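# Shelve spice shaker and pepper bottle, close left door

## Task

Place the spice shaker and the pepper bottle upright inside the cabinet above the worktop, then close that cabinet's left door, and finish with the robot no longer in contact with the door.

## Robot and tools

Robot: two arms, left_arm and right_arm, each with six joints and a two-finger gripper. Calibrated bases in the scene frame: left_arm at (-0.035, +0.315, 0) m, right_arm at (-0.016, -0.321, 0) m, both nearly unrotated with +z up. Scene frame: origin at table-top height midway between the nominal bases, +x out over the table, +z up, left_arm toward +y. Arm names do not match image sides.

Row layout (used by execute_actions and move): one flat list of 14 numbers, each in [-1, 1], always covering both arms. Numbers 1-6 are left_arm joints, number 7 is left_arm opening, numbers 8-13 are right_arm joints, number 14 is right_arm opening. Joint order inside each arm, in rows and in every per-joint result list: waist, elbow, wrist yaw, shoulder, wrist pitch, wrist roll. Joint numbers are offsets, not poses: they are added to the arm's Joint targets as they stood when the action (or move) began, not to the previous row. A value of 1.0 equals 1.264 rad for waist, 1.32 shoulder, 1.276 elbow, 1.83 wrist pitch, 6.358 wrist yaw, 7.625 wrist roll. Sending the same offset again moves further. Send 0 for a joint to hold its target. Opening is absolute: +1 fully open, -1 closed; to leave a gripper unchanged, repeat its current command (0 means half-open, not 'no change').

Stated joint ranges (rad): waist -2.880..2.880, shoulder 0.000..3.142, elbow 0.000..3.019, wrist pitch -1.693..1.571, wrist yaw -1.571..1.571, wrist roll -2.094..2.094. Real ends may differ by up to 0.084 rad. An action asking more than 0.084 rad beyond a stated end is rejected for both arms; if the first action of a call fails, the whole call is rejected. Requests past a real end are clipped, reported as 'joint sent to its limit'.

execute_actions: actions = list of actions; each action = up to 15 rows, one per 1/30 s control step, the last row held to fill 15 steps (0.5 s per action). An empty list just reports state. cameras = list of names (cam_left_wrist, cam_right_wrist), omitted/null/["all"] for both, [] for none.

move: target = one 14-number row or a list of up to 15 rows; every row's offsets count from the same starting Joint targets. All joints travel together on a timed path (0.5 s minimum, capped at 10 s total). speed: rad/s for the joint with the longest travel, 0.01 to 2, default 0.5, one value or one per target. blend: rad, how closely corners are passed in a list (0 stops at each). opening_speed: opening units per second, at least 0.2; use a low value to close gently on fragile items. blocking=false returns after about 0.5 s while motion continues. New finger values in later rows are applied only after all arms come to rest at that waypoint. Paths do not avoid obstacles or the other arm. The result adds a 'move:' line: done, off_target (resting with a joint over 0.035 rad from target), moving, held, or fault, plus limits=held if steps were withheld and the worst-off joint per arm.

wait: seconds 0 to 10; arms keep their last command and a running move continues. stop: brakes a running move (needs room if fast). zoom_image: camera (cam_left_wrist or cam_right_wrist), region [x0, y0, x1, y1] in pixels from the top-left, at most 504x504, on that camera's latest image. finished_scene: scene = current scene number (1 or 2); irreversible, starts the next scene.

Results: end_effector_position (m) and end_effector_quat_wxyz are in each arm's own base frame and may be off by a few cm. The gripper's fingers point along its +z and open along its y; the reported point is between the pads, about 1 cm short of the tips. Joint positions and Joint velocities give one block per arm in the joint order above (rad, rad/s) plus the pad gap (m; 0.094 is fully open). 'within noise' means the arm is still. Joint targets are the base for your next offsets. grip_measured uses the opening scale; it reads slightly wide when empty and a few hundredths narrower than a squeezed object, so it does not reveal contact. Tool commands shows current gripper commands. 'joint command not followed' means the clearance check altered targets. Joint torques (N m) include the arm's weight; entries 2 and 5 wrap at ±28.

Motion limits: each joint's target can lead its measured angle only by a fixed amount, and a step that would move the gripper over 110 mm is scaled back, so big changes take several actions. Very small turns may not start. To release a push or recover a dragged arm, command targets back beyond the measured positions.

Cameras: cam_left_wrist and cam_right_wrist, 896x504, on the wrists; their images may lag during motion.

Cautions: never let either object fall or leave it off the table; avoid dropping, releasing moving items, slamming the door, hard impacts, strong pushes and collisions between the arms. Grippers squeeze about 50-64 N per pad. Holding loads, stretching out, or straining against unreachable poses heats motors; a MOTOR HOT line warns, and at 100 °C the arm goes limp for 30-60 s (OVER-TEMPERATURE FAULT). Brief external tugs on held items can occur. Finish with the arm away from the door.

Each tool is called after "Call:" as name([rows], argument=value, ...), one row to a line, values as JSON.

## Session

Call:
execute_actions(actions=[])

Scene clock: 0.00 s.
left_arm: end_effector_position=(+0.8319, +0.3666, +0.1923) grip_measured=+1.000 end_effector_quat_wxyz=(+0.614, -0.565, +0.532, +0.147) | right_arm: end_effector_position=(+0.3306, +0.1896, +0.3872) grip_measured=+1.000 end_effector_quat_wxyz=(-0.426, +0.760, -0.437, -0.222)
Joint names: [waist, elbow, wrist yaw, shoulder, wrist pitch, wrist roll]
Joint positions: left_arm=[0.287 2.104 -0.742 2.366 -0.018 -0.773 0.094] | right_arm=[0.138 1.273 -0.978 1.149 -1.423 -1.816 0.094]
Joint velocities: within noise
Joint torques (N m): no reading
Motor temperatures (°C): left_arm=[29 26 24 29 26 25 25] | right_arm=[24 25 27 25 27 23 25]
Heat: left arm: hottest waist 29 °C; right arm: hottest wrist pitch 27 °C.
Joint targets: left_arm=[0.287 2.124 -0.742 2.383 -0.016 -0.773] | right_arm=[0.138 1.300 -0.978 1.149 -1.421 -1.815]
Tool commands: left_gripper/opening=+1.0 right_gripper/opening=+1.0

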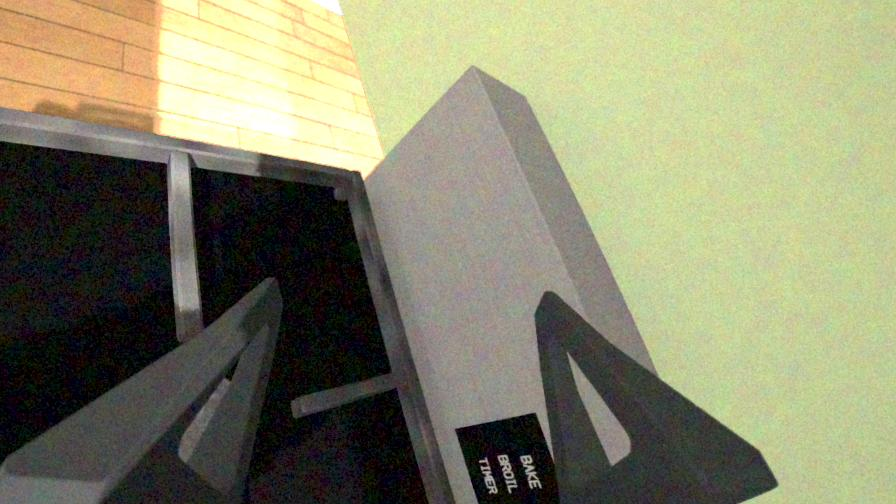

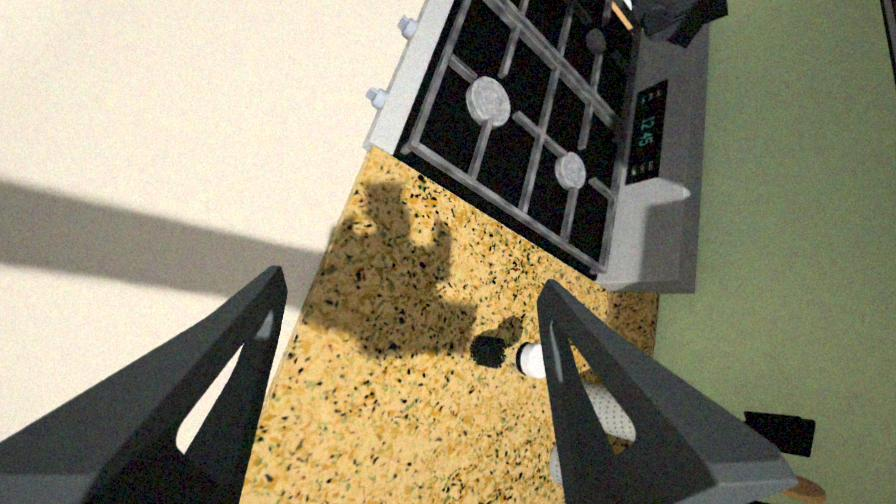

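Call:
zoom_image(camera="cam_right_wrist", region=[400, 252, 896, 504])

Call:
zoom_image(camera="cam_right_wrist", region=[400, 0, 896, 252])

Call:
zoom_image(camera="cam_left_wrist", region=[300, 0, 796, 504])

Scaled by 1.016 from the camera's 896x504 image, which has a finer 1280x720 frame.

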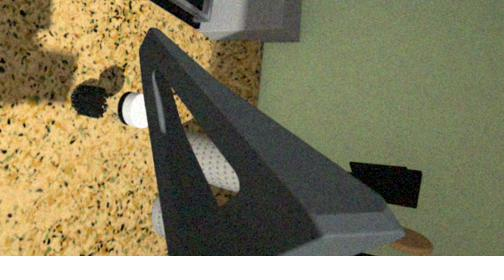

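Scaled by 1.016 from the camera's 896x504 image, which has a finer 1280x720 frame.

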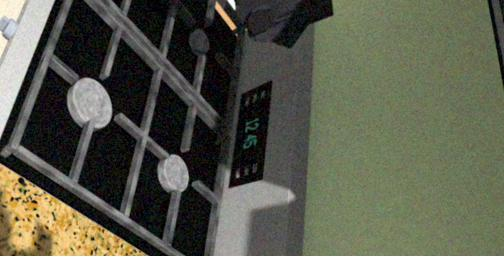

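Scaled by 1.000.

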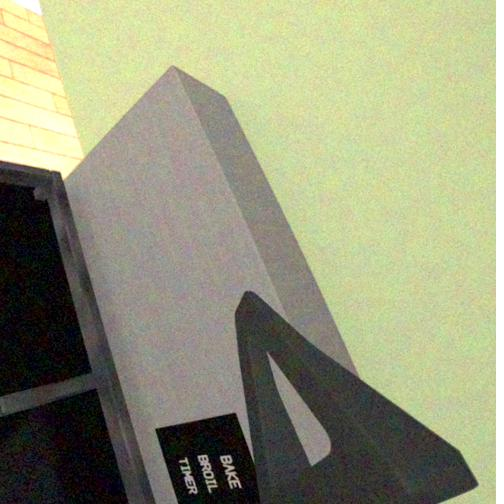

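Call:
move(target=[0, 0, 0, 0, 0, 0, 1, 0, 0, 0.1538, 0, 0.4486, 0.238, 1], speed=0.7)

Scene clock: 8.00 s.
left_arm: end_effector_position=(+0.8319, +0.3666, +0.1923) grip_measured=+1.000 end_effector_quat_wxyz=(+0.614, -0.565, +0.532, +0.147) | right_arm: end_effector_position=(+0.5195, +0.0726, +0.4342) grip_measured=+1.000 end_effector_quat_wxyz=(+0.511, -0.065, +0.856, +0.034)
Joint names: [waist, elbow, wrist yaw, shoulder, wrist pitch, wrist roll]
Joint positions: left_arm=[0.287 2.104 -0.742 2.366 -0.018 -0.773 0.094] | right_arm=[0.138 1.273 -0.004 1.149 -0.618 -0.011 0.094]
Joint velocities: within noise
Joint torques (N m): left_arm=[1.2 12.64 -0.11 -20.01 1.48 0.18] | right_arm=[0.91 14.56 0.14 -8.23 2.44 0.15]
Motor temperatures (°C): left_arm=[29 27 24 32 26 25 25] | right_arm=[23 27 27 25 27 23 25]
Heat: left arm: hottest shoulder 32 °C; right arm: hottest elbow 27 °C.
Joint targets: left_arm=[0.287 2.124 -0.742 2.383 -0.016 -0.773] | right_arm=[0.138 1.300 -0.001 1.149 -0.600 -0.001]
move: done
camera_calibration:
cam_right_wrist: T_world_to_cam=[[0.153159, -0.977452, 0.145364, -0.0827213], [-0.930672, -0.192131, -0.311346, 0.652459], [0.332254, -0.0876006, -0.939113, 0.368076], [0, 0, 0, 1]] pos_world=[0.4976, 0.0767452, 0.56083]

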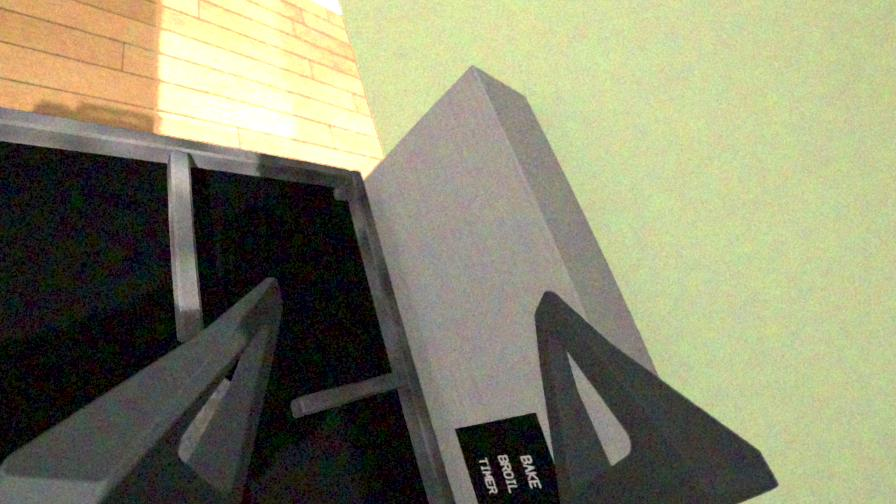

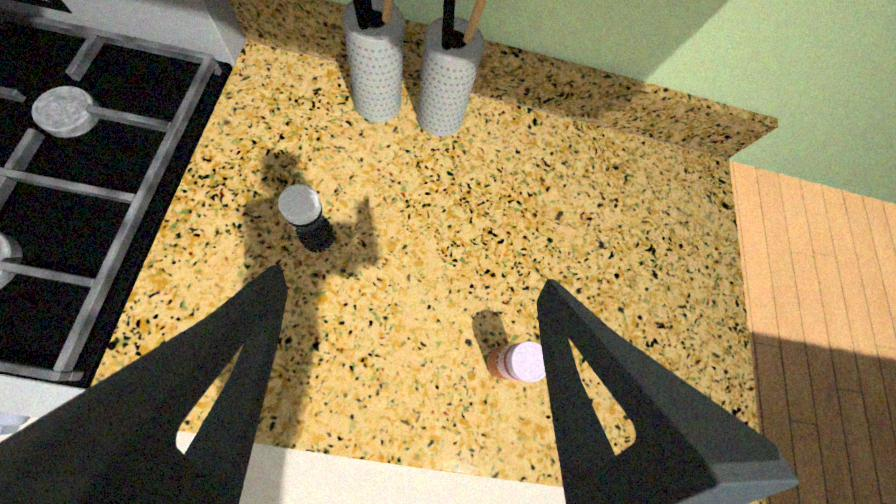

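Call:
move(target=[0, 0, 0, 0, 0, 0, 1, 0, 0, 0, 0, 0.35, 0, 1], speed=0.7, cameras=["cam_right_wrist"])

Scene clock: 9.90 s.
left_arm: end_effector_position=(+0.8319, +0.3666, +0.1923) grip_measured=+1.000 end_effector_quat_wxyz=(+0.614, -0.565, +0.532, +0.147) | right_arm: end_effector_position=(+0.5462, +0.0764, +0.5866) grip_measured=+1.000 end_effector_quat_wxyz=(+0.755, -0.050, +0.652, +0.050)
Joint names: [waist, elbow, wrist yaw, shoulder, wrist pitch, wrist roll]
Joint positions: left_arm=[0.287 2.104 -0.742 2.366 -0.018 -0.773 0.094] | right_arm=[0.138 1.273 -0.004 1.149 0.022 -0.01 0.094]
Joint velocities: within noise
Joint torques (N m): left_arm=[1.32 12.66 -0.12 -20.07 1.47 0.18] | right_arm=[0.03 14.65 0.13 -8.18 2.35 0.19]
Motor temperatures (°C): left_arm=[29 27 24 33 26 24 25] | right_arm=[23 28 27 25 27 23 25]
Heat: left arm: hottest shoulder 33 °C; right arm: hottest elbow 28 °C.
Joint targets: left_arm=[0.287 2.124 -0.742 2.383 -0.016 -0.773] | right_arm=[0.138 1.300 -0.001 1.149 0.040 -0.001]
move: done
camera_calibration:
cam_right_wrist: T_world_to_cam=[[0.0639965, -0.989981, 0.125867, -0.0442319], [-0.560622, -0.140007, -0.81615, 0.815457], [0.825595, -0.0183333, -0.563965, 0.00783771], [0, 0, 0, 1]] pos_world=[0.453523, 0.070525, 0.675523]
Images, in order (width x height): cam_right_wrist 896x504.

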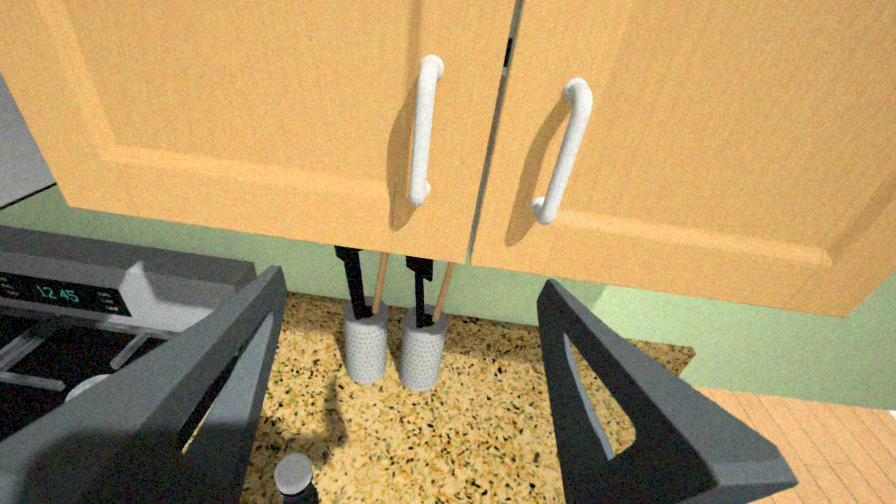

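Call:
move(target=[0, 0, 0, 0, 0, 0, 1, 0, 0, 0, 0, 0.38, 0, 1], speed=0.7, cameras=["cam_right_wrist"])

Scene clock: 12.50 s.
left_arm: end_effector_position=(+0.8319, +0.3666, +0.1923) grip_measured=+1.000 end_effector_quat_wxyz=(+0.614, -0.565, +0.532, +0.147) | right_arm: end_effector_position=(+0.4669, +0.0653, +0.7349) grip_measured=+1.000 end_effector_quat_wxyz=(+0.933, -0.028, +0.354, +0.061)
Joint names: [waist, elbow, wrist yaw, shoulder, wrist pitch, wrist roll]
Joint positions: left_arm=[0.287 2.104 -0.742 2.366 -0.018 -0.773 0.094] | right_arm=[0.138 1.273 -0.004 1.149 0.722 -0.01 0.094]
Joint velocities: within noise
Joint torques (N m): left_arm=[1.14 12.64 -0.11 -20.01 1.5 0.16] | right_arm=[0.15 13.6 0.13 -7.41 1.57 0.22]
Motor temperatures (°C): left_arm=[29 28 24 34 26 24 25] | right_arm=[23 28 27 25 27 23 25]
Heat: left arm: hottest shoulder 34 °C; right arm: hottest elbow 28 °C.
Joint targets: left_arm=[0.287 2.124 -0.742 2.383 -0.016 -0.773] | right_arm=[0.138 1.300 -0.001 1.149 0.736 -0.001]
move: done
camera_calibration:
cam_right_wrist: T_world_to_cam=[[0.000764561, -0.998792, 0.0491325, 0.0177254], [0.0935806, -0.0488454, -0.994413, 0.710133], [0.995611, 0.00535813, 0.0934302, -0.407304], [0, 0, 0, 1]] pos_world=[0.339048, 0.0545731, 0.743349]
Images, in order (width x height): cam_right_wrist 896x504.

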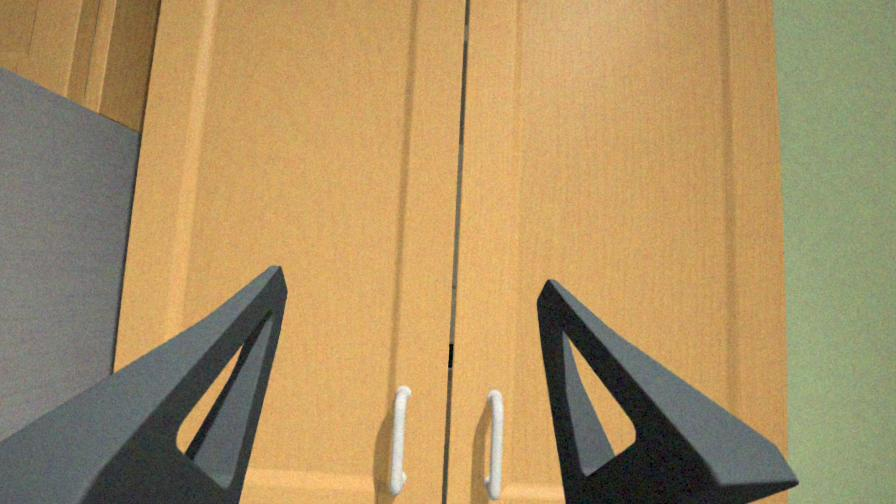

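Call:
move(target=[0, 0, 0, 0, 0, 0, 1, 0, 0, 0, -0.25, 0, 0, 1], speed=0.6, cameras=["cam_right_wrist"])

Scene clock: 15.83 s.
left_arm: end_effector_position=(+0.8319, +0.3666, +0.1923) grip_measured=+1.000 end_effector_quat_wxyz=(+0.614, -0.565, +0.532, +0.147) | right_arm: end_effector_position=(+0.2418, +0.0339, +0.8506) grip_measured=+1.000 end_effector_quat_wxyz=(+0.980, -0.016, +0.186, +0.063)
Joint names: [waist, elbow, wrist yaw, shoulder, wrist pitch, wrist roll]
Joint positions: left_arm=[0.287 2.104 -0.742 2.366 -0.018 -0.773 0.094] | right_arm=[0.138 1.273 -0.004 0.814 0.735 -0.01 0.094]
Joint velocities: within noise
Joint torques (N m): left_arm=[1.03 12.63 -0.11 -19.78 1.44 0.17] | right_arm=[0.03 12.21 0.19 0.56 0.59 0.25]
Motor temperatures (°C): left_arm=[29 28 24 35 26 24 25] | right_arm=[23 29 27 25 27 23 25]
Heat: left arm: hottest shoulder 35 °C; right arm: hottest elbow 29 °C.
Joint targets: left_arm=[0.287 2.124 -0.742 2.383 -0.016 -0.773] | right_arm=[0.138 1.300 -0.001 0.819 0.736 -0.001]
move: done
camera_calibration:
cam_right_wrist: T_world_to_cam=[[-0.00769047, -0.99997, -0.000716065, 0.0253667], [0.425287, -0.00262266, -0.905055, 0.686956], [0.905026, -0.00726483, 0.425295, -0.453777], [0, 0, 0, 1]] pos_world=[0.118721, 0.023871, 0.81474]
Images, in order (width x height): cam_right_wrist 896x504.

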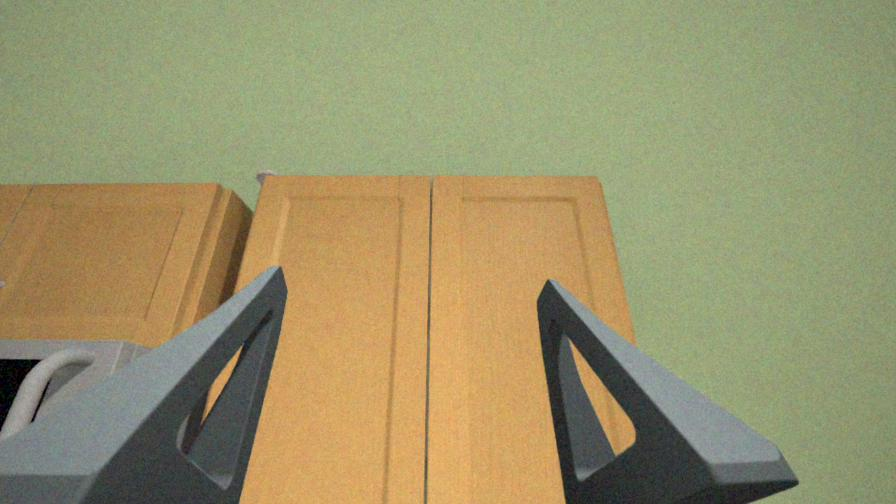

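Call:
move(target=[0, 0, 0, 0, 0, 0, 1, 0, 0.35, 0, 0, -0.55, 0, 1], speed=0.7, cameras=["cam_right_wrist"])

Scene clock: 18.80 s.
left_arm: end_effector_position=(+0.8319, +0.3666, +0.1923) grip_measured=+1.000 end_effector_quat_wxyz=(+0.614, -0.565, +0.532, +0.147) | right_arm: end_effector_position=(+0.2487, +0.0349, +0.8943) grip_measured=+1.000 end_effector_quat_wxyz=(+0.889, -0.035, +0.453, +0.058)
Joint names: [waist, elbow, wrist yaw, shoulder, wrist pitch, wrist roll]
Joint positions: left_arm=[0.287 2.104 -0.742 2.366 -0.018 -0.773 0.094] | right_arm=[0.138 1.706 -0.004 0.816 -0.262 -0.01 0.094]
Joint velocities: within noise
Joint torques (N m): left_arm=[1.26 12.67 -0.12 -19.9 1.46 0.18] | right_arm=[0.09 11.62 0.11 1.73 1.22 0.18]
Motor temperatures (°C): left_arm=[29 29 24 36 26 24 25] | right_arm=[23 29 27 25 27 23 25]
Heat: left arm: hottest shoulder 36 °C; right arm: hottest elbow 29 °C.
Joint targets: left_arm=[0.287 2.124 -0.742 2.383 -0.016 -0.773] | right_arm=[0.138 1.747 -0.001 0.819 -0.271 -0.001]
move: off_target (right_arm); right_arm: the elbow is farthest, 0.040 rad from its target
camera_calibration:
cam_right_wrist: T_world_to_cam=[[0.0144305, -0.996888, 0.0775033, -0.0491467], [-0.120523, -0.0786804, -0.989588, 0.937574], [0.992606, 0.00493928, -0.121284, -0.0120143], [0, 0, 0, 1]] pos_world=[0.125634, 0.0248343, 0.930163]
Images, in order (width x height): cam_right_wrist 896x504.

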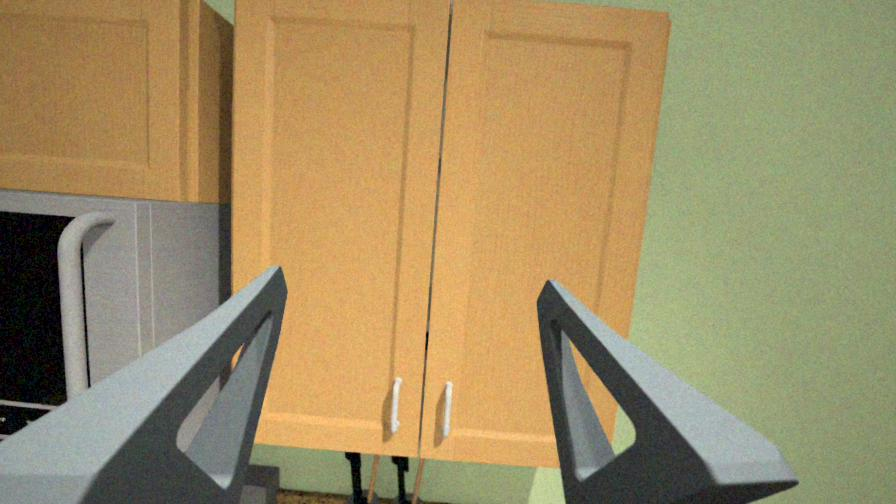

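Call:
move(target=[0, 0, 0, 0, 0, 0, 1, 0.0564, -0.125, 0.0330, 0.3765, 0.0243, 0, 0.3], speed=0.5, cameras=["cam_right_wrist"])

Scene clock: 24.90 s.
left_arm: end_effector_position=(+0.8319, +0.3666, +0.1923) grip_measured=+1.000 end_effector_quat_wxyz=(+0.614, -0.565, +0.532, +0.147) | right_arm: end_effector_position=(+0.6015, +0.0832, +0.6151) grip_measured=+0.303 end_effector_quat_wxyz=(+0.712, +0.001, +0.702, -0.006)
Joint names: [waist, elbow, wrist yaw, shoulder, wrist pitch, wrist roll]
Joint positions: left_arm=[0.287 2.104 -0.742 2.366 -0.018 -0.773 0.094] | right_arm=[0.196 1.58 0.206 1.322 -0.243 -0.01 0.061]
Joint velocities: within noise
Joint torques (N m): left_arm=[1.26 12.64 -0.11 -19.96 1.46 0.17] | right_arm=[1.73 12.59 0.19 -11.93 2.41 0.15]
Motor temperatures (°C): left_arm=[29 29 24 37 26 24 25] | right_arm=[23 30 26 25 27 23 25]
Heat: left arm: hottest shoulder 37 °C; right arm: hottest elbow 30 °C.
Joint targets: left_arm=[0.287 2.124 -0.742 2.383 -0.016 -0.773] | right_arm=[0.210 1.588 0.209 1.316 -0.226 -0.001]
move: done
camera_calibration:
cam_right_wrist: T_world_to_cam=[[-0.0696838, -0.988931, 0.130995, 0.0325684], [-0.677414, -0.0494846, -0.733936, 0.882829], [0.732294, -0.139881, -0.666467, 0.107673], [0, 0, 0, 1]] pos_world=[0.521461, 0.0909559, 0.715435]
Images, in order (width x height): cam_right_wrist 896x504.

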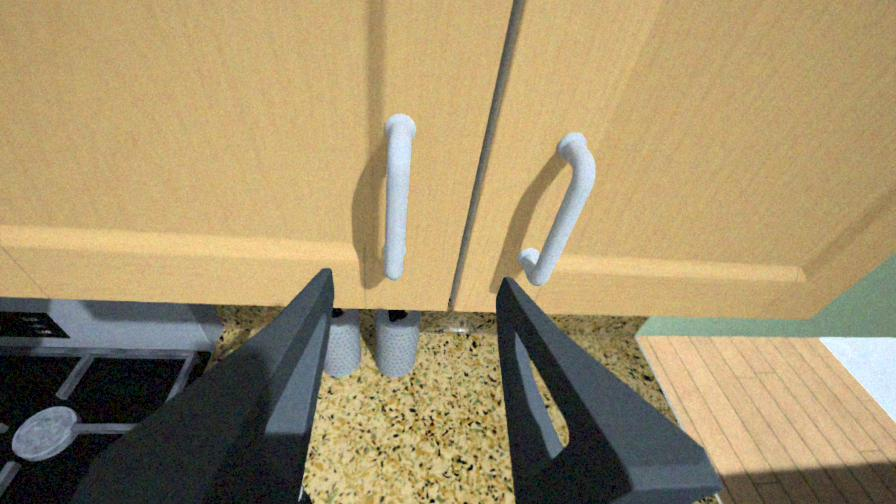

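Call:
move(target=[0, 0, 0, 0, 0, 0, 1, -0.0119, 0.1122, -0.0025, 0.1095, -0.0077, 0, 0.3], speed=0.2, cameras=["cam_right_wrist"])

Scene clock: 27.17 s.
left_arm: end_effector_position=(+0.8319, +0.3666, +0.1923) grip_measured=+1.000 end_effector_quat_wxyz=(+0.614, -0.565, +0.532, +0.147) | right_arm: end_effector_position=(+0.6514, +0.0946, +0.5933) grip_measured=+0.303 end_effector_quat_wxyz=(+0.700, -0.005, +0.715, -0.005)
Joint names: [waist, elbow, wrist yaw, shoulder, wrist pitch, wrist roll]
Joint positions: left_arm=[0.287 2.104 -0.742 2.366 -0.018 -0.773 0.094] | right_arm=[0.196 1.668 0.197 1.446 -0.243 -0.01 0.061]
Joint velocities: within noise
Joint torques (N m): left_arm=[1.08 12.64 -0.12 -19.84 1.5 0.18] | right_arm=[0.73 17.96 -0.16 -12.22 1.96 0.19]
Motor temperatures (°C): left_arm=[29 30 24 37 26 24 25] | right_arm=[23 30 26 25 27 23 25]
Heat: left arm: hottest shoulder 37 °C; right arm: hottest elbow 30 °C.
Joint targets: left_arm=[0.287 2.124 -0.742 2.383 -0.016 -0.773] | right_arm=[0.195 1.731 0.193 1.460 -0.240 -0.001]
move: off_target (right_arm); right_arm: the elbow is farthest, 0.064 rad from its target
camera_calibration:
cam_right_wrist: T_world_to_cam=[[-0.0561864, -0.98853, 0.140184, 0.0359227], [-0.702583, -0.060612, -0.709016, 0.9039], [0.70938, -0.138328, -0.691119, 0.0875744], [0, 0, 0, 1]] pos_world=[0.57496, 0.102412, 0.696368]
Images, in order (width x height): cam_right_wrist 896x504.

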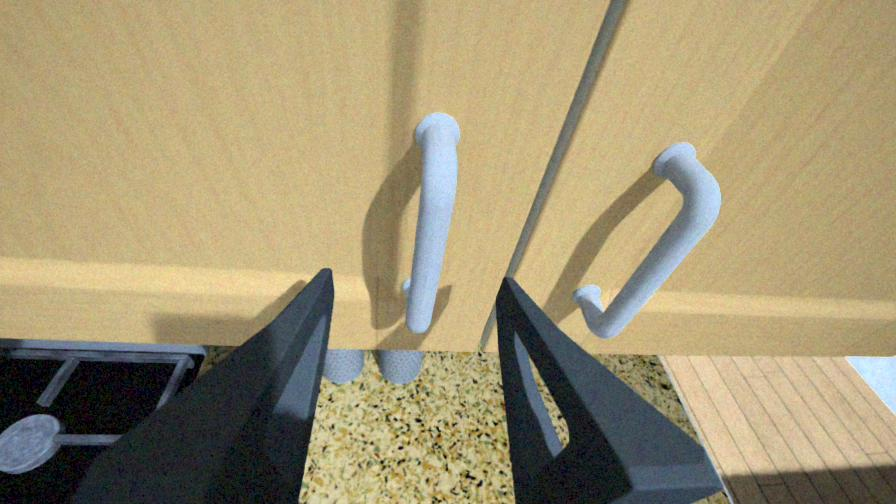

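Call:
move(target=[0, 0, 0, 0, 0, 0, 1, 0, 0.035, 0, 0, 0, 0, 0.3], speed=0.2, cameras=["cam_right_wrist"])

Scene clock: 28.43 s.
left_arm: end_effector_position=(+0.8319, +0.3666, +0.1923) grip_measured=+1.000 end_effector_quat_wxyz=(+0.614, -0.565, +0.532, +0.147) | right_arm: end_effector_position=(+0.6473, +0.0938, +0.6220) grip_measured=+0.303 end_effector_quat_wxyz=(+0.716, -0.001, +0.698, -0.002)
Joint names: [waist, elbow, wrist yaw, shoulder, wrist pitch, wrist roll]
Joint positions: left_arm=[0.287 2.104 -0.742 2.366 -0.018 -0.773 0.094] | right_arm=[0.196 1.715 0.197 1.446 -0.243 -0.01 0.061]
Joint velocities: within noise
Joint torques (N m): left_arm=[1.26 12.64 -0.12 -20.01 1.46 0.16] | right_arm=[0.38 17.47 -0.2 -11.16 1.99 0.19]
Motor temperatures (°C): left_arm=[29 30 24 38 26 24 25] | right_arm=[23 31 26 25 27 23 25]
Heat: left arm: hottest shoulder 38 °C; right arm: hottest elbow 31 °C.
Joint targets: left_arm=[0.287 2.124 -0.742 2.383 -0.016 -0.773] | right_arm=[0.195 1.775 0.194 1.461 -0.240 -0.001]
move: off_target (right_arm); right_arm: the elbow is farthest, 0.061 rad from its target
camera_calibration:
cam_right_wrist: T_world_to_cam=[[-0.0623682, -0.989758, 0.128412, 0.0422866], [-0.669208, -0.0539833, -0.741112, 0.919078], [0.740453, -0.132156, -0.658987, 0.0695888], [0, 0, 0, 1]] pos_world=[0.566164, 0.100665, 0.721568]
Images, in order (width x height): cam_right_wrist 896x504.

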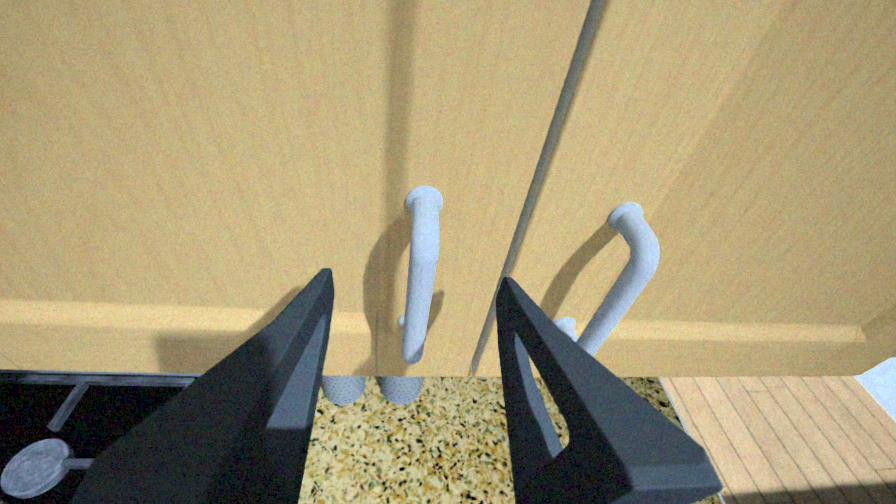

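Call:
move(target=[0, 0, 0, 0, 0, 0, 1, 0, 0, 0, 0.0265, 0.0164, 0, 0.3], speed=0.2, cameras=["cam_right_wrist"])

Scene clock: 30.07 s.
left_arm: end_effector_position=(+0.8319, +0.3666, +0.1923) grip_measured=+1.000 end_effector_quat_wxyz=(+0.614, -0.565, +0.532, +0.147) | right_arm: end_effector_position=(+0.6643, +0.0973, +0.6025) grip_measured=+0.303 end_effector_quat_wxyz=(+0.708, -0.003, +0.706, -0.003)
Joint names: [waist, elbow, wrist yaw, shoulder, wrist pitch, wrist roll]
Joint positions: left_arm=[0.287 2.104 -0.742 2.366 -0.018 -0.773 0.094] | right_arm=[0.196 1.715 0.197 1.483 -0.228 -0.01 0.061]
Joint velocities: within noise
Joint torques (N m): left_arm=[1.2 12.7 -0.11 -20.01 1.46 0.17] | right_arm=[-0.03 17.58 -0.17 -12.22 2.56 0.23]
Motor temperatures (°C): left_arm=[29 30 24 38 26 24 25] | right_arm=[23 31 26 26 27 23 25]
Heat: left arm: hottest shoulder 38 °C; right arm: hottest elbow 31 °C.
Joint targets: left_arm=[0.287 2.124 -0.742 2.383 -0.016 -0.773] | right_arm=[0.195 1.775 0.193 1.495 -0.210 -0.001]
move: off_target (right_arm); right_arm: the elbow is farthest, 0.060 rad from its target
camera_calibration:
cam_right_wrist: T_world_to_cam=[[-0.0592436, -0.989235, 0.13381, 0.0439096], [-0.684564, -0.0572998, -0.726697, 0.918018], [0.726541, -0.134653, -0.6738, 0.0629054], [0, 0, 0, 1]] pos_world=[0.58534, 0.10451, 0.703631]
Images, in order (width x height): cam_right_wrist 896x504.

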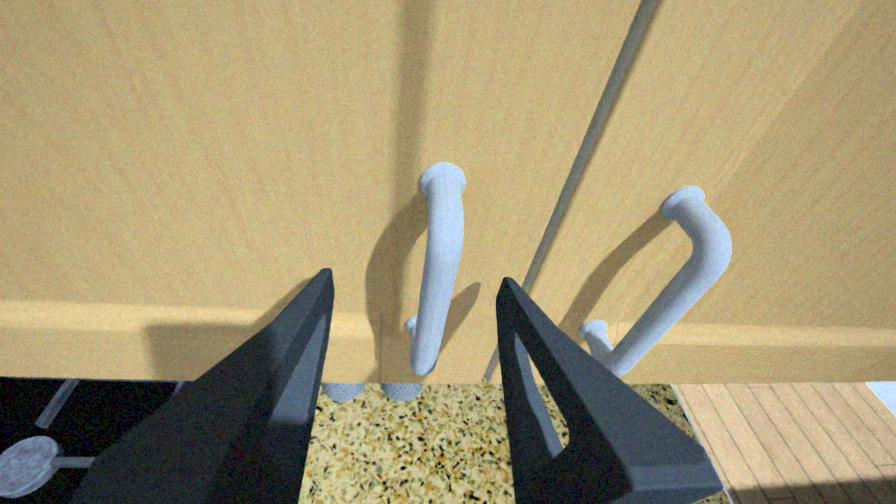

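Call:
move(target=[0, 0, 0, 0, 0, 0, 1, 0, 0, 0, 0, 0, 0, -0.9], speed=0.2, opening_speed=0.6, cameras=["cam_right_wrist"])

Scene clock: 32.63 s.
left_arm: end_effector_position=(+0.8319, +0.3666, +0.1923) grip_measured=+1.000 end_effector_quat_wxyz=(+0.614, -0.565, +0.532, +0.147) | right_arm: end_effector_position=(+0.6648, +0.0930, +0.6025) grip_measured=-0.802 end_effector_quat_wxyz=(+0.708, +0.001, +0.706, -0.006)
Joint names: [waist, elbow, wrist yaw, shoulder, wrist pitch, wrist roll]
Joint positions: left_arm=[0.287 2.104 -0.742 2.366 -0.018 -0.773 0.094] | right_arm=[0.191 1.715 0.201 1.483 -0.228 -0.008 0.009]
Joint velocities: within noise
Joint torques (N m): left_arm=[1.2 12.66 -0.11 -19.9 1.48 0.17] | right_arm=[0.15 17.5 -0.34 -13.27 2.5 0.13]
Motor temperatures (°C): left_arm=[29 30 24 39 26 24 25] | right_arm=[23 31 26 26 27 23 25]
Heat: left arm: hottest shoulder 39 °C; right arm: hottest elbow 31 °C.
Joint targets: left_arm=[0.287 2.124 -0.742 2.383 -0.016 -0.773] | right_arm=[0.195 1.775 0.193 1.495 -0.210 -0.001]
move: off_target (right_arm); right_arm: the elbow is farthest, 0.060 rad from its target
camera_calibration:
cam_right_wrist: T_world_to_cam=[[-0.0686698, -0.988881, 0.131907, 0.0470954], [-0.685067, -0.0493759, -0.726805, 0.91778], [0.725236, -0.140274, -0.674059, 0.0635105], [0, 0, 0, 1]] pos_world=[0.585915, 0.100797, 0.703645]
Images, in order (width x height): cam_right_wrist 896x504.

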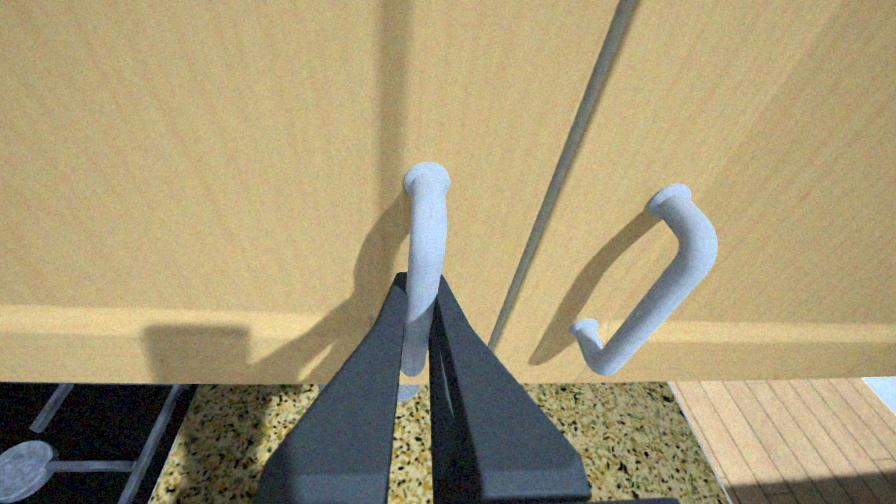

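Call:
move(target=[0, 0, 0, 0, 0, 0, 1, 0.0414, -0.1219, 0.0167, -0.0971, -0.0042, 0, -0.9], speed=0.15, cameras=["cam_right_wrist"])

Scene clock: 35.90 s.
left_arm: end_effector_position=(+0.8319, +0.3666, +0.1923) grip_measured=+1.000 end_effector_quat_wxyz=(+0.614, -0.565, +0.532, +0.147) | right_arm: end_effector_position=(+0.6296, +0.0985, +0.6025) grip_measured=-0.804 end_effector_quat_wxyz=(+0.708, +0.019, +0.706, -0.024)
Joint names: [waist, elbow, wrist yaw, shoulder, wrist pitch, wrist roll]
Joint positions: left_arm=[0.287 2.104 -0.742 2.366 -0.018 -0.773 0.094] | right_arm=[0.235 1.629 0.296 1.401 -0.226 -0.008 0.009]
Joint velocities: within noise
Joint torques (N m): left_arm=[1.2 12.66 -0.11 -20.07 1.44 0.17] | right_arm=[0.62 10.91 0.11 -15.33 2 0.18]
Motor temperatures (°C): left_arm=[29 31 24 39 26 24 25] | right_arm=[23 31 26 26 27 23 25]
Heat: left arm: hottest shoulder 39 °C; right arm: hottest elbow 31 °C.
Joint targets: left_arm=[0.287 2.124 -0.742 2.383 -0.016 -0.773] | right_arm=[0.247 1.620 0.299 1.367 -0.218 -0.001]
move: done
camera_calibration:
cam_right_wrist: T_world_to_cam=[[-0.119, -0.984106, 0.131815, 0.0813676], [-0.687285, -0.0141689, -0.72625, 0.891504], [0.716574, -0.177018, -0.674675, 0.0993565], [0, 0, 0, 1]] pos_world=[0.551204, 0.110294, 0.703762]
Images, in order (width x height): cam_right_wrist 896x504.

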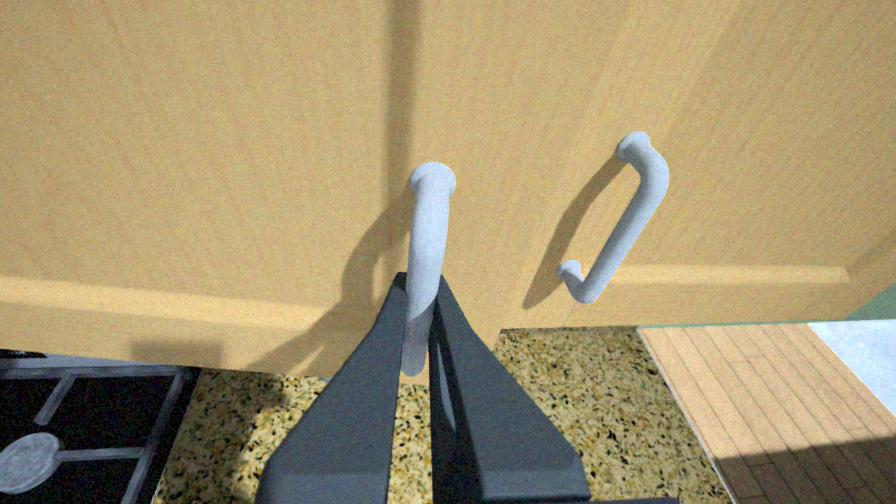

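Call:
move([
  [0, 0, 0, 0, 0, 0, 1, 0.0719, -0.0673, 0.0226, -0.0692, -0.0030, 0, -0.9],
  [0, 0, 0, 0, 0, 0, 1, 0.1654, -0.1085, 0.0494, -0.1161, -0.0081, 0, -0.9],
  [0, 0, 0, 0, 0, 0, 1, 0.2751, -0.1235, 0.0795, -0.1340, -0.0105, 0, -0.9],
], speed=0.2, blend=0.03, cameras=["cam_right_wrist"])

Scene clock: 39.27 s.
left_arm: end_effector_position=(+0.8319, +0.3666, +0.1923) grip_measured=+1.000 end_effector_quat_wxyz=(+0.614, -0.565, +0.532, +0.147) | right_arm: end_effector_position=(+0.5047, +0.1769, +0.6025) grip_measured=-0.806 end_effector_quat_wxyz=(+0.705, +0.082, +0.700, -0.083)
Joint names: [waist, elbow, wrist yaw, shoulder, wrist pitch, wrist roll]
Joint positions: left_arm=[0.287 2.104 -0.742 2.366 -0.018 -0.773 0.094] | right_arm=[0.572 1.462 0.805 1.221 -0.231 -0.008 0.009]
Joint velocities: within noise
Joint torques (N m): left_arm=[1.26 12.64 -0.11 -19.9 1.47 0.18] | right_arm=[1.38 11.56 -0.04 -11.87 1.47 0.19]
Motor temperatures (°C): left_arm=[29 31 24 40 26 24 25] | right_arm=[23 31 26 26 27 23 25]
Heat: left arm: hottest shoulder 40 °C; right arm: hottest elbow 31 °C.
Joint targets: left_arm=[0.287 2.124 -0.742 2.383 -0.016 -0.773] | right_arm=[0.595 1.462 0.805 1.190 -0.237 -0.001]
move: done
camera_calibration:
cam_right_wrist: T_world_to_cam=[[-0.28635, -0.949855, 0.125617, 0.225837], [-0.675961, 0.107361, -0.729075, 0.781288], [0.679029, -0.293683, -0.672808, 0.241149], [0, 0, 0, 1]] pos_world=[0.429042, 0.201454, 0.703495]
Images, in order (width x height): cam_right_wrist 896x504.

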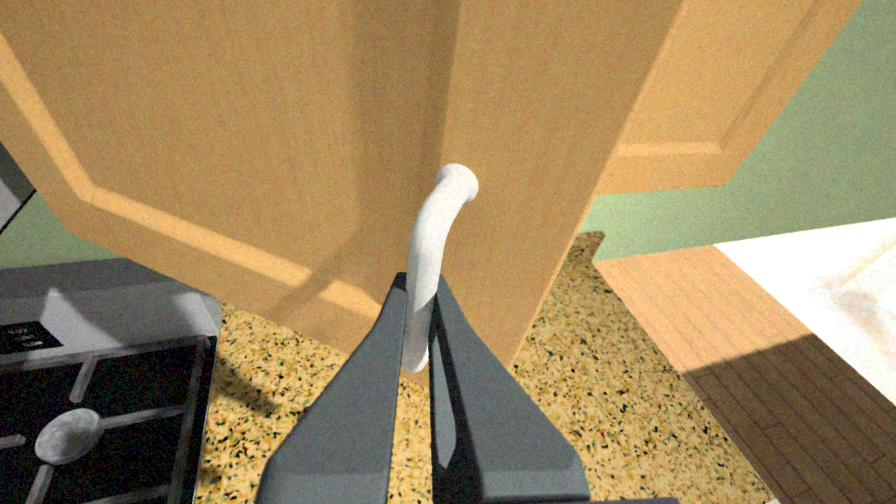

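Call:
move([
  [0, 0, 0, 0, 0, 0, 1, 0.1437, 0.0279, 0.0490, 0.0262, 0.0022, 0, -0.9],
  [0, 0, 0, 0, 0, 0, 1, 0.2457, 0.1128, 0.0945, 0.1084, 0.0105, 0, -0.9],
], speed=0.2, blend=0.03, cameras=["cam_right_wrist"])

Scene clock: 44.27 s.
left_arm: end_effector_position=(+0.8319, +0.3666, +0.1923) grip_measured=+1.000 end_effector_quat_wxyz=(+0.614, -0.565, +0.532, +0.147) | right_arm: end_effector_position=(+0.4461, +0.2627, +0.6015) grip_measured=-0.806 end_effector_quat_wxyz=(+0.687, +0.172, +0.685, -0.170)
Joint names: [waist, elbow, wrist yaw, shoulder, wrist pitch, wrist roll]
Joint positions: left_arm=[0.287 2.104 -0.742 2.366 -0.018 -0.773 0.094] | right_arm=[0.863 1.578 1.352 1.352 -0.215 -0.008 0.009]
Joint velocities: within noise
Joint torques (N m): left_arm=[1.38 12.67 -0.1 -20.07 1.44 0.17] | right_arm=[3.19 14.12 2.31 -12.86 1.29 0.19]
Motor temperatures (°C): left_arm=[29 32 24 40 26 24 25] | right_arm=[23 32 27 26 27 23 25]
Heat: left arm: hottest shoulder 40 °C; right arm: hottest elbow 32 °C.
Joint targets: left_arm=[0.287 2.124 -0.742 2.383 -0.016 -0.773] | right_arm=[0.905 1.606 1.406 1.334 -0.218 -0.001]
move: off_target (right_arm); right_arm: the wrist yaw is farthest, 0.053 rad from its target
camera_calibration:
cam_right_wrist: T_world_to_cam=[[-0.517217, -0.847068, 0.122319, 0.36868], [-0.628337, 0.278785, -0.726272, 0.663775], [0.581101, -0.452498, -0.676437, 0.393073], [0, 0, 0, 1]] pos_world=[0.379346, 0.305111, 0.702874]
Images, in order (width x height): cam_right_wrist 896x504.

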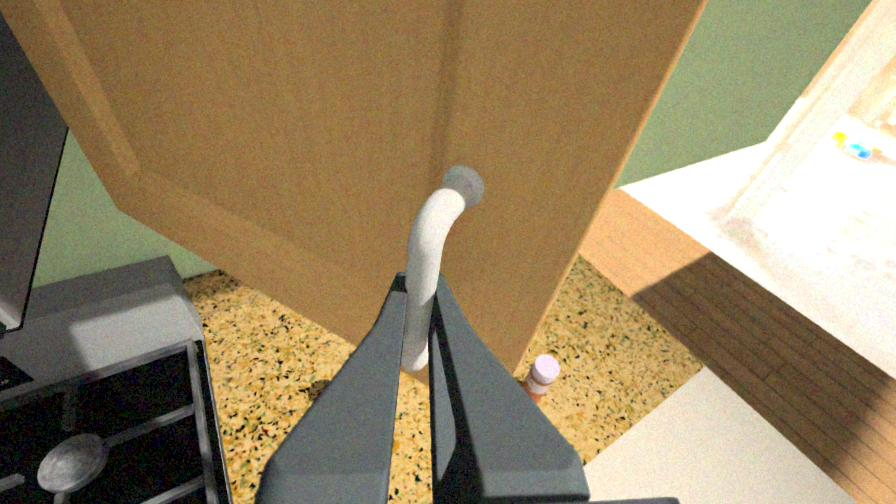

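Call:
move(target=[0, 0, 0, 0, 0, 0, 1, -0.0290, 0, -0.0085, 0, 0, 0, -0.9], speed=0.2, cameras=[])

Call:
move(target=[0, 0, 0, 0, 0, 0, 1, 0, 0, 0, 0, 0, 0, 0.4], speed=0.2, opening_speed=1.0, cameras=["cam_right_wrist"])

Scene clock: 45.93 s.
left_arm: end_effector_position=(+0.8319, +0.3666, +0.1923) grip_measured=+1.000 end_effector_quat_wxyz=(+0.614, -0.565, +0.532, +0.147) | right_arm: end_effector_position=(+0.4466, +0.2637, +0.6015) grip_measured=-0.807 end_effector_quat_wxyz=(+0.688, +0.170, +0.686, -0.168)
Joint names: [waist, elbow, wrist yaw, shoulder, wrist pitch, wrist roll]
Joint positions: left_arm=[0.287 2.104 -0.742 2.366 -0.018 -0.773 0.094] | right_arm=[0.863 1.578 1.346 1.352 -0.215 -0.008 0.009]
Joint velocities: within noise
Joint torques (N m): left_arm=[1.08 12.67 -0.11 -19.96 1.51 0.18] | right_arm=[0.79 14.06 0.24 -12.57 1.24 0.17]
Motor temperatures (°C): left_arm=[29 32 24 41 26 24 25] | right_arm=[24 32 28 26 27 23 25]
Heat: left arm: hottest shoulder 41 °C; right arm: hottest elbow 32 °C.
Joint targets: left_arm=[0.287 2.124 -0.742 2.383 -0.016 -0.773] | right_arm=[0.869 1.606 1.352 1.334 -0.218 -0.001]
move: done
No camera images: "cameras" was empty.

Scene clock: 47.63 s.
left_arm: end_effector_position=(+0.8319, +0.3666, +0.1923) grip_measured=+1.000 end_effector_quat_wxyz=(+0.614, -0.565, +0.532, +0.147) | right_arm: end_effector_position=(+0.4464, +0.2633, +0.6015) grip_measured=+0.396 end_effector_quat_wxyz=(+0.687, +0.171, +0.685, -0.169)
Joint names: [waist, elbow, wrist yaw, shoulder, wrist pitch, wrist roll]
Joint positions: left_arm=[0.287 2.104 -0.742 2.366 -0.018 -0.773 0.094] | right_arm=[0.863 1.578 1.349 1.352 -0.215 -0.008 0.066]
Joint velocities: within noise
Joint torques (N m): left_arm=[1.08 12.68 -0.11 -20.01 1.46 0.18] | right_arm=[0.26 14.19 0.15 -12.63 1.35 0.18]
Motor temperatures (°C): left_arm=[29 32 24 41 26 24 25] | right_arm=[24 33 28 26 27 23 25]
Heat: left arm: hottest shoulder 41 °C; right arm: hottest elbow 33 °C.
Joint targets: left_arm=[0.287 2.124 -0.742 2.383 -0.016 -0.773] | right_arm=[0.869 1.606 1.352 1.334 -0.218 -0.001]
move: done
camera_calibration:
cam_right_wrist: T_world_to_cam=[[-0.513986, -0.849032, 0.122325, 0.368399], [-0.629373, 0.276367, -0.726299, 0.664927], [0.582845, -0.450296, -0.676406, 0.391786], [0, 0, 0, 1]] pos_world=[0.379489, 0.305438, 0.702878]
Images, in order (width x height): cam_right_wrist 896x504.

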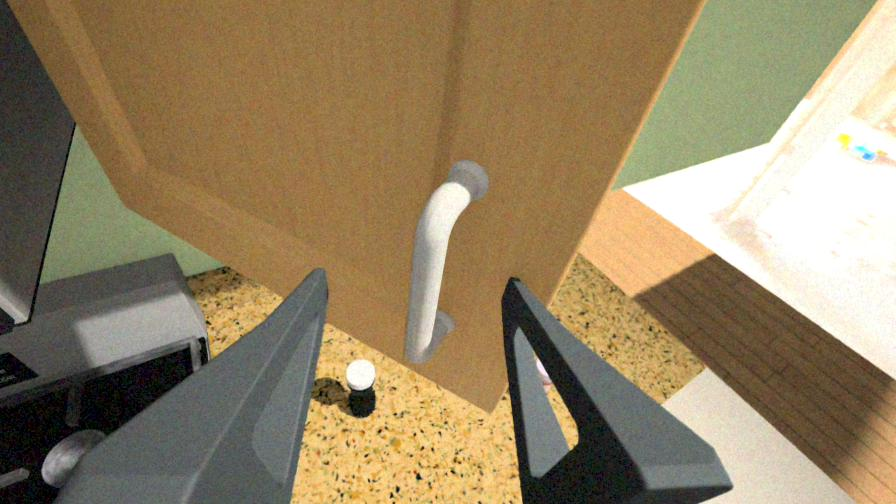

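Call:
move([
  [0, 0, 0, 0, 0, 0, 1, 0.1116, -0.0596, 0.0082, -0.0545, -0.0011, 0, 0.4],
  [0, 0, 0, 0, 0, 0, 1, 0.0245, -0.2163, -0.0396, -0.4424, -0.0339, 0, 0.4],
  [0, 0, 0, 0, 0, 0, 1, -0.5293, -0.4749, -0.2126, -0.4136, 0.3814, 0.0001, 0.4],
], speed=[0.2, 0.5, 0.7], blend=[0.03, 0.15, 0], cameras=["cam_right_wrist"])

Scene clock: 55.27 s.
left_arm: end_effector_position=(+0.8319, +0.3666, +0.1923) grip_measured=+1.000 end_effector_quat_wxyz=(+0.614, -0.565, +0.532, +0.147) | right_arm: end_effector_position=(+0.3539, +0.0751, +0.6868) grip_measured=+0.397 end_effector_quat_wxyz=(+0.900, -0.045, +0.423, +0.092)
Joint names: [waist, elbow, wrist yaw, shoulder, wrist pitch, wrist roll]
Joint positions: left_arm=[0.287 2.104 -0.742 2.366 -0.018 -0.773 0.094] | right_arm=[0.212 1.004 0.004 0.778 0.465 -0.007 0.066]
Joint velocities: within noise
Joint torques (N m): left_arm=[1.26 12.66 -0.11 -19.84 1.5 0.17] | right_arm=[-1.2 10.99 -0.2 -0.85 1.77 0.22]
Motor temperatures (°C): left_arm=[29 33 24 42 26 24 25] | right_arm=[24 33 27 26 27 23 25]
Heat: left arm: hottest shoulder 42 °C; right arm: hottest elbow 33 °C.
Joint targets: left_arm=[0.287 2.124 -0.742 2.383 -0.016 -0.773] | right_arm=[0.200 1.000 0.000 0.788 0.480 0.000]
move: done
camera_calibration:
cam_right_wrist: T_world_to_cam=[[0.0794071, -0.994881, 0.0625063, -0.0073492], [-0.0554673, -0.0670169, -0.996209, 0.72875], [0.995298, 0.075639, -0.0605049, -0.189798], [0, 0, 0, 1]] pos_world=[0.229911, 0.0558831, 0.714963]
Images, in order (width x height): cam_right_wrist 896x504.

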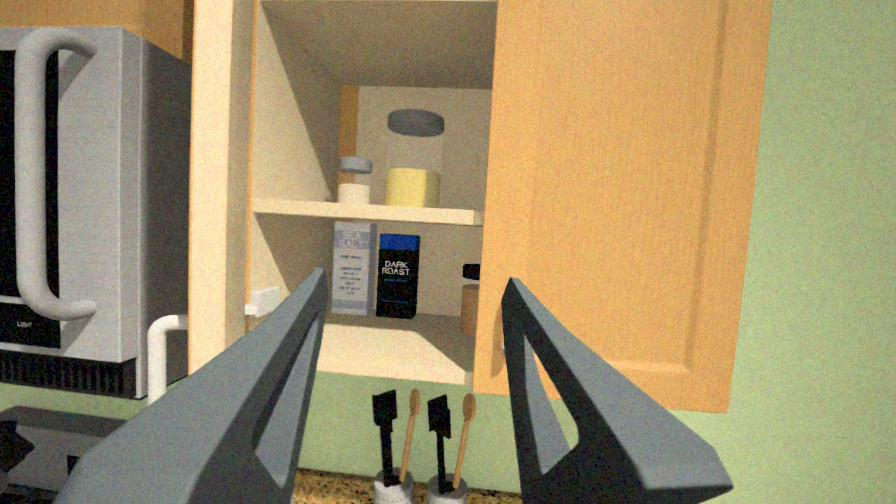

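Call:
zoom_image(camera="cam_right_wrist", region=[140, 60, 520, 420])

Scaled by 1.326 from the camera's 896x504 image, which has a finer 1280x720 frame.

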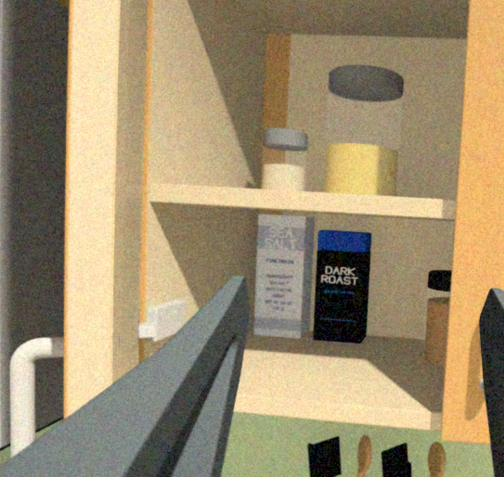

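Call:
move([
  [-0.2271, -0.8809, 0.0852, -0.8205, 0.0634, 0.0620, 0.3, 0.0522, -0.1082, 0, 0.3879, 0.1366, 0, 1],
  [-0.5759, -0.7241, 0.2064, -0.9871, -0.1279, 0.1014, 0.3, 0.0953, -0.2036, 0, 0.7799, 0.2909, 0, 1],
  [-0.5759, -0.5674, 0.2065, -0.9814, -0.1333, 0.1014, 0.3, 0.0953, -0.2036, 0, 0.7799, 0.2909, 0, 1],
], speed=[0.7, 0.6, 0.3], blend=[0.1, 0.02, 0])

Scene clock: 63.73 s.
left_arm: end_effector_position=(+0.4077, -0.2931, +0.6008) grip_measured=+0.303 end_effector_quat_wxyz=(+0.624, +0.338, +0.616, -0.343) | right_arm: end_effector_position=(+0.5787, +0.1820, +0.1309) grip_measured=+0.997 end_effector_quat_wxyz=(+0.674, -0.113, +0.723, +0.100)
Joint names: [waist, elbow, wrist yaw, shoulder, wrist pitch, wrist roll]
Joint positions: left_arm=[-0.437 1.352 0.569 1.087 -0.25 -0.009 0.061] | right_arm=[0.306 0.741 0.003 1.806 0.994 -0.007 0.094]
Joint velocities: within noise
Joint torques (N m): left_arm=[0.85 15.08 0.07 -5.42 1.18 0.22] | right_arm=[0.79 6.98 -0.17 -13.86 2.62 0.14]
Motor temperatures (°C): left_arm=[29 34 24 41 26 24 25] | right_arm=[23 33 27 26 27 23 25]
Heat: left arm: hottest shoulder 41 °C; right arm: hottest elbow 33 °C.
Joint targets: left_arm=[-0.441 1.400 0.571 1.087 -0.259 0.000] | right_arm=[0.320 0.741 0.000 1.817 1.012 0.000]
move: off_target (left_arm); left_arm: the elbow is farthest, 0.048 rad from its target
camera_calibration:
cam_left_wrist: T_world_to_cam=[[-0.874024, -0.462906, 0.147647, 0.116941], [-0.407683, 0.533356, -0.741165, 0.788835], [0.264341, -0.70799, -0.654885, 0.203114], [0, 0, 0, 1]] pos_world=[0.370112, -0.222795, 0.700407]
cam_right_wrist: T_world_to_cam=[[0.248991, -0.95888, 0.136207, 0.00152665], [-0.686906, -0.273984, -0.673122, 0.555285], [0.682761, 0.07404, -0.72688, -0.186872], [0, 0, 0, 1]] pos_world=[0.508638, 0.167439, 0.237733]

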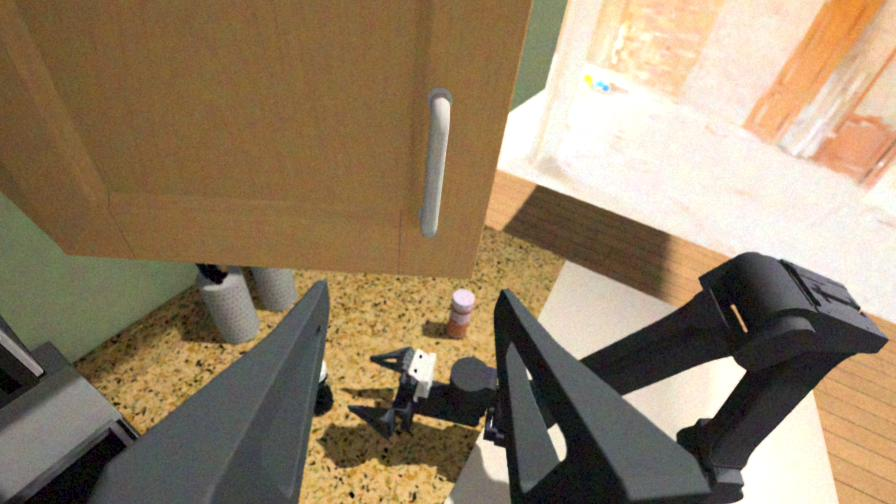

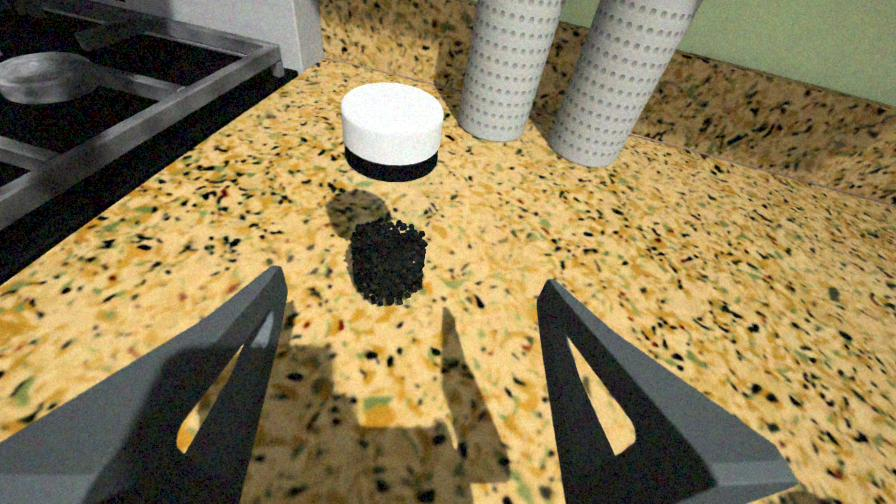

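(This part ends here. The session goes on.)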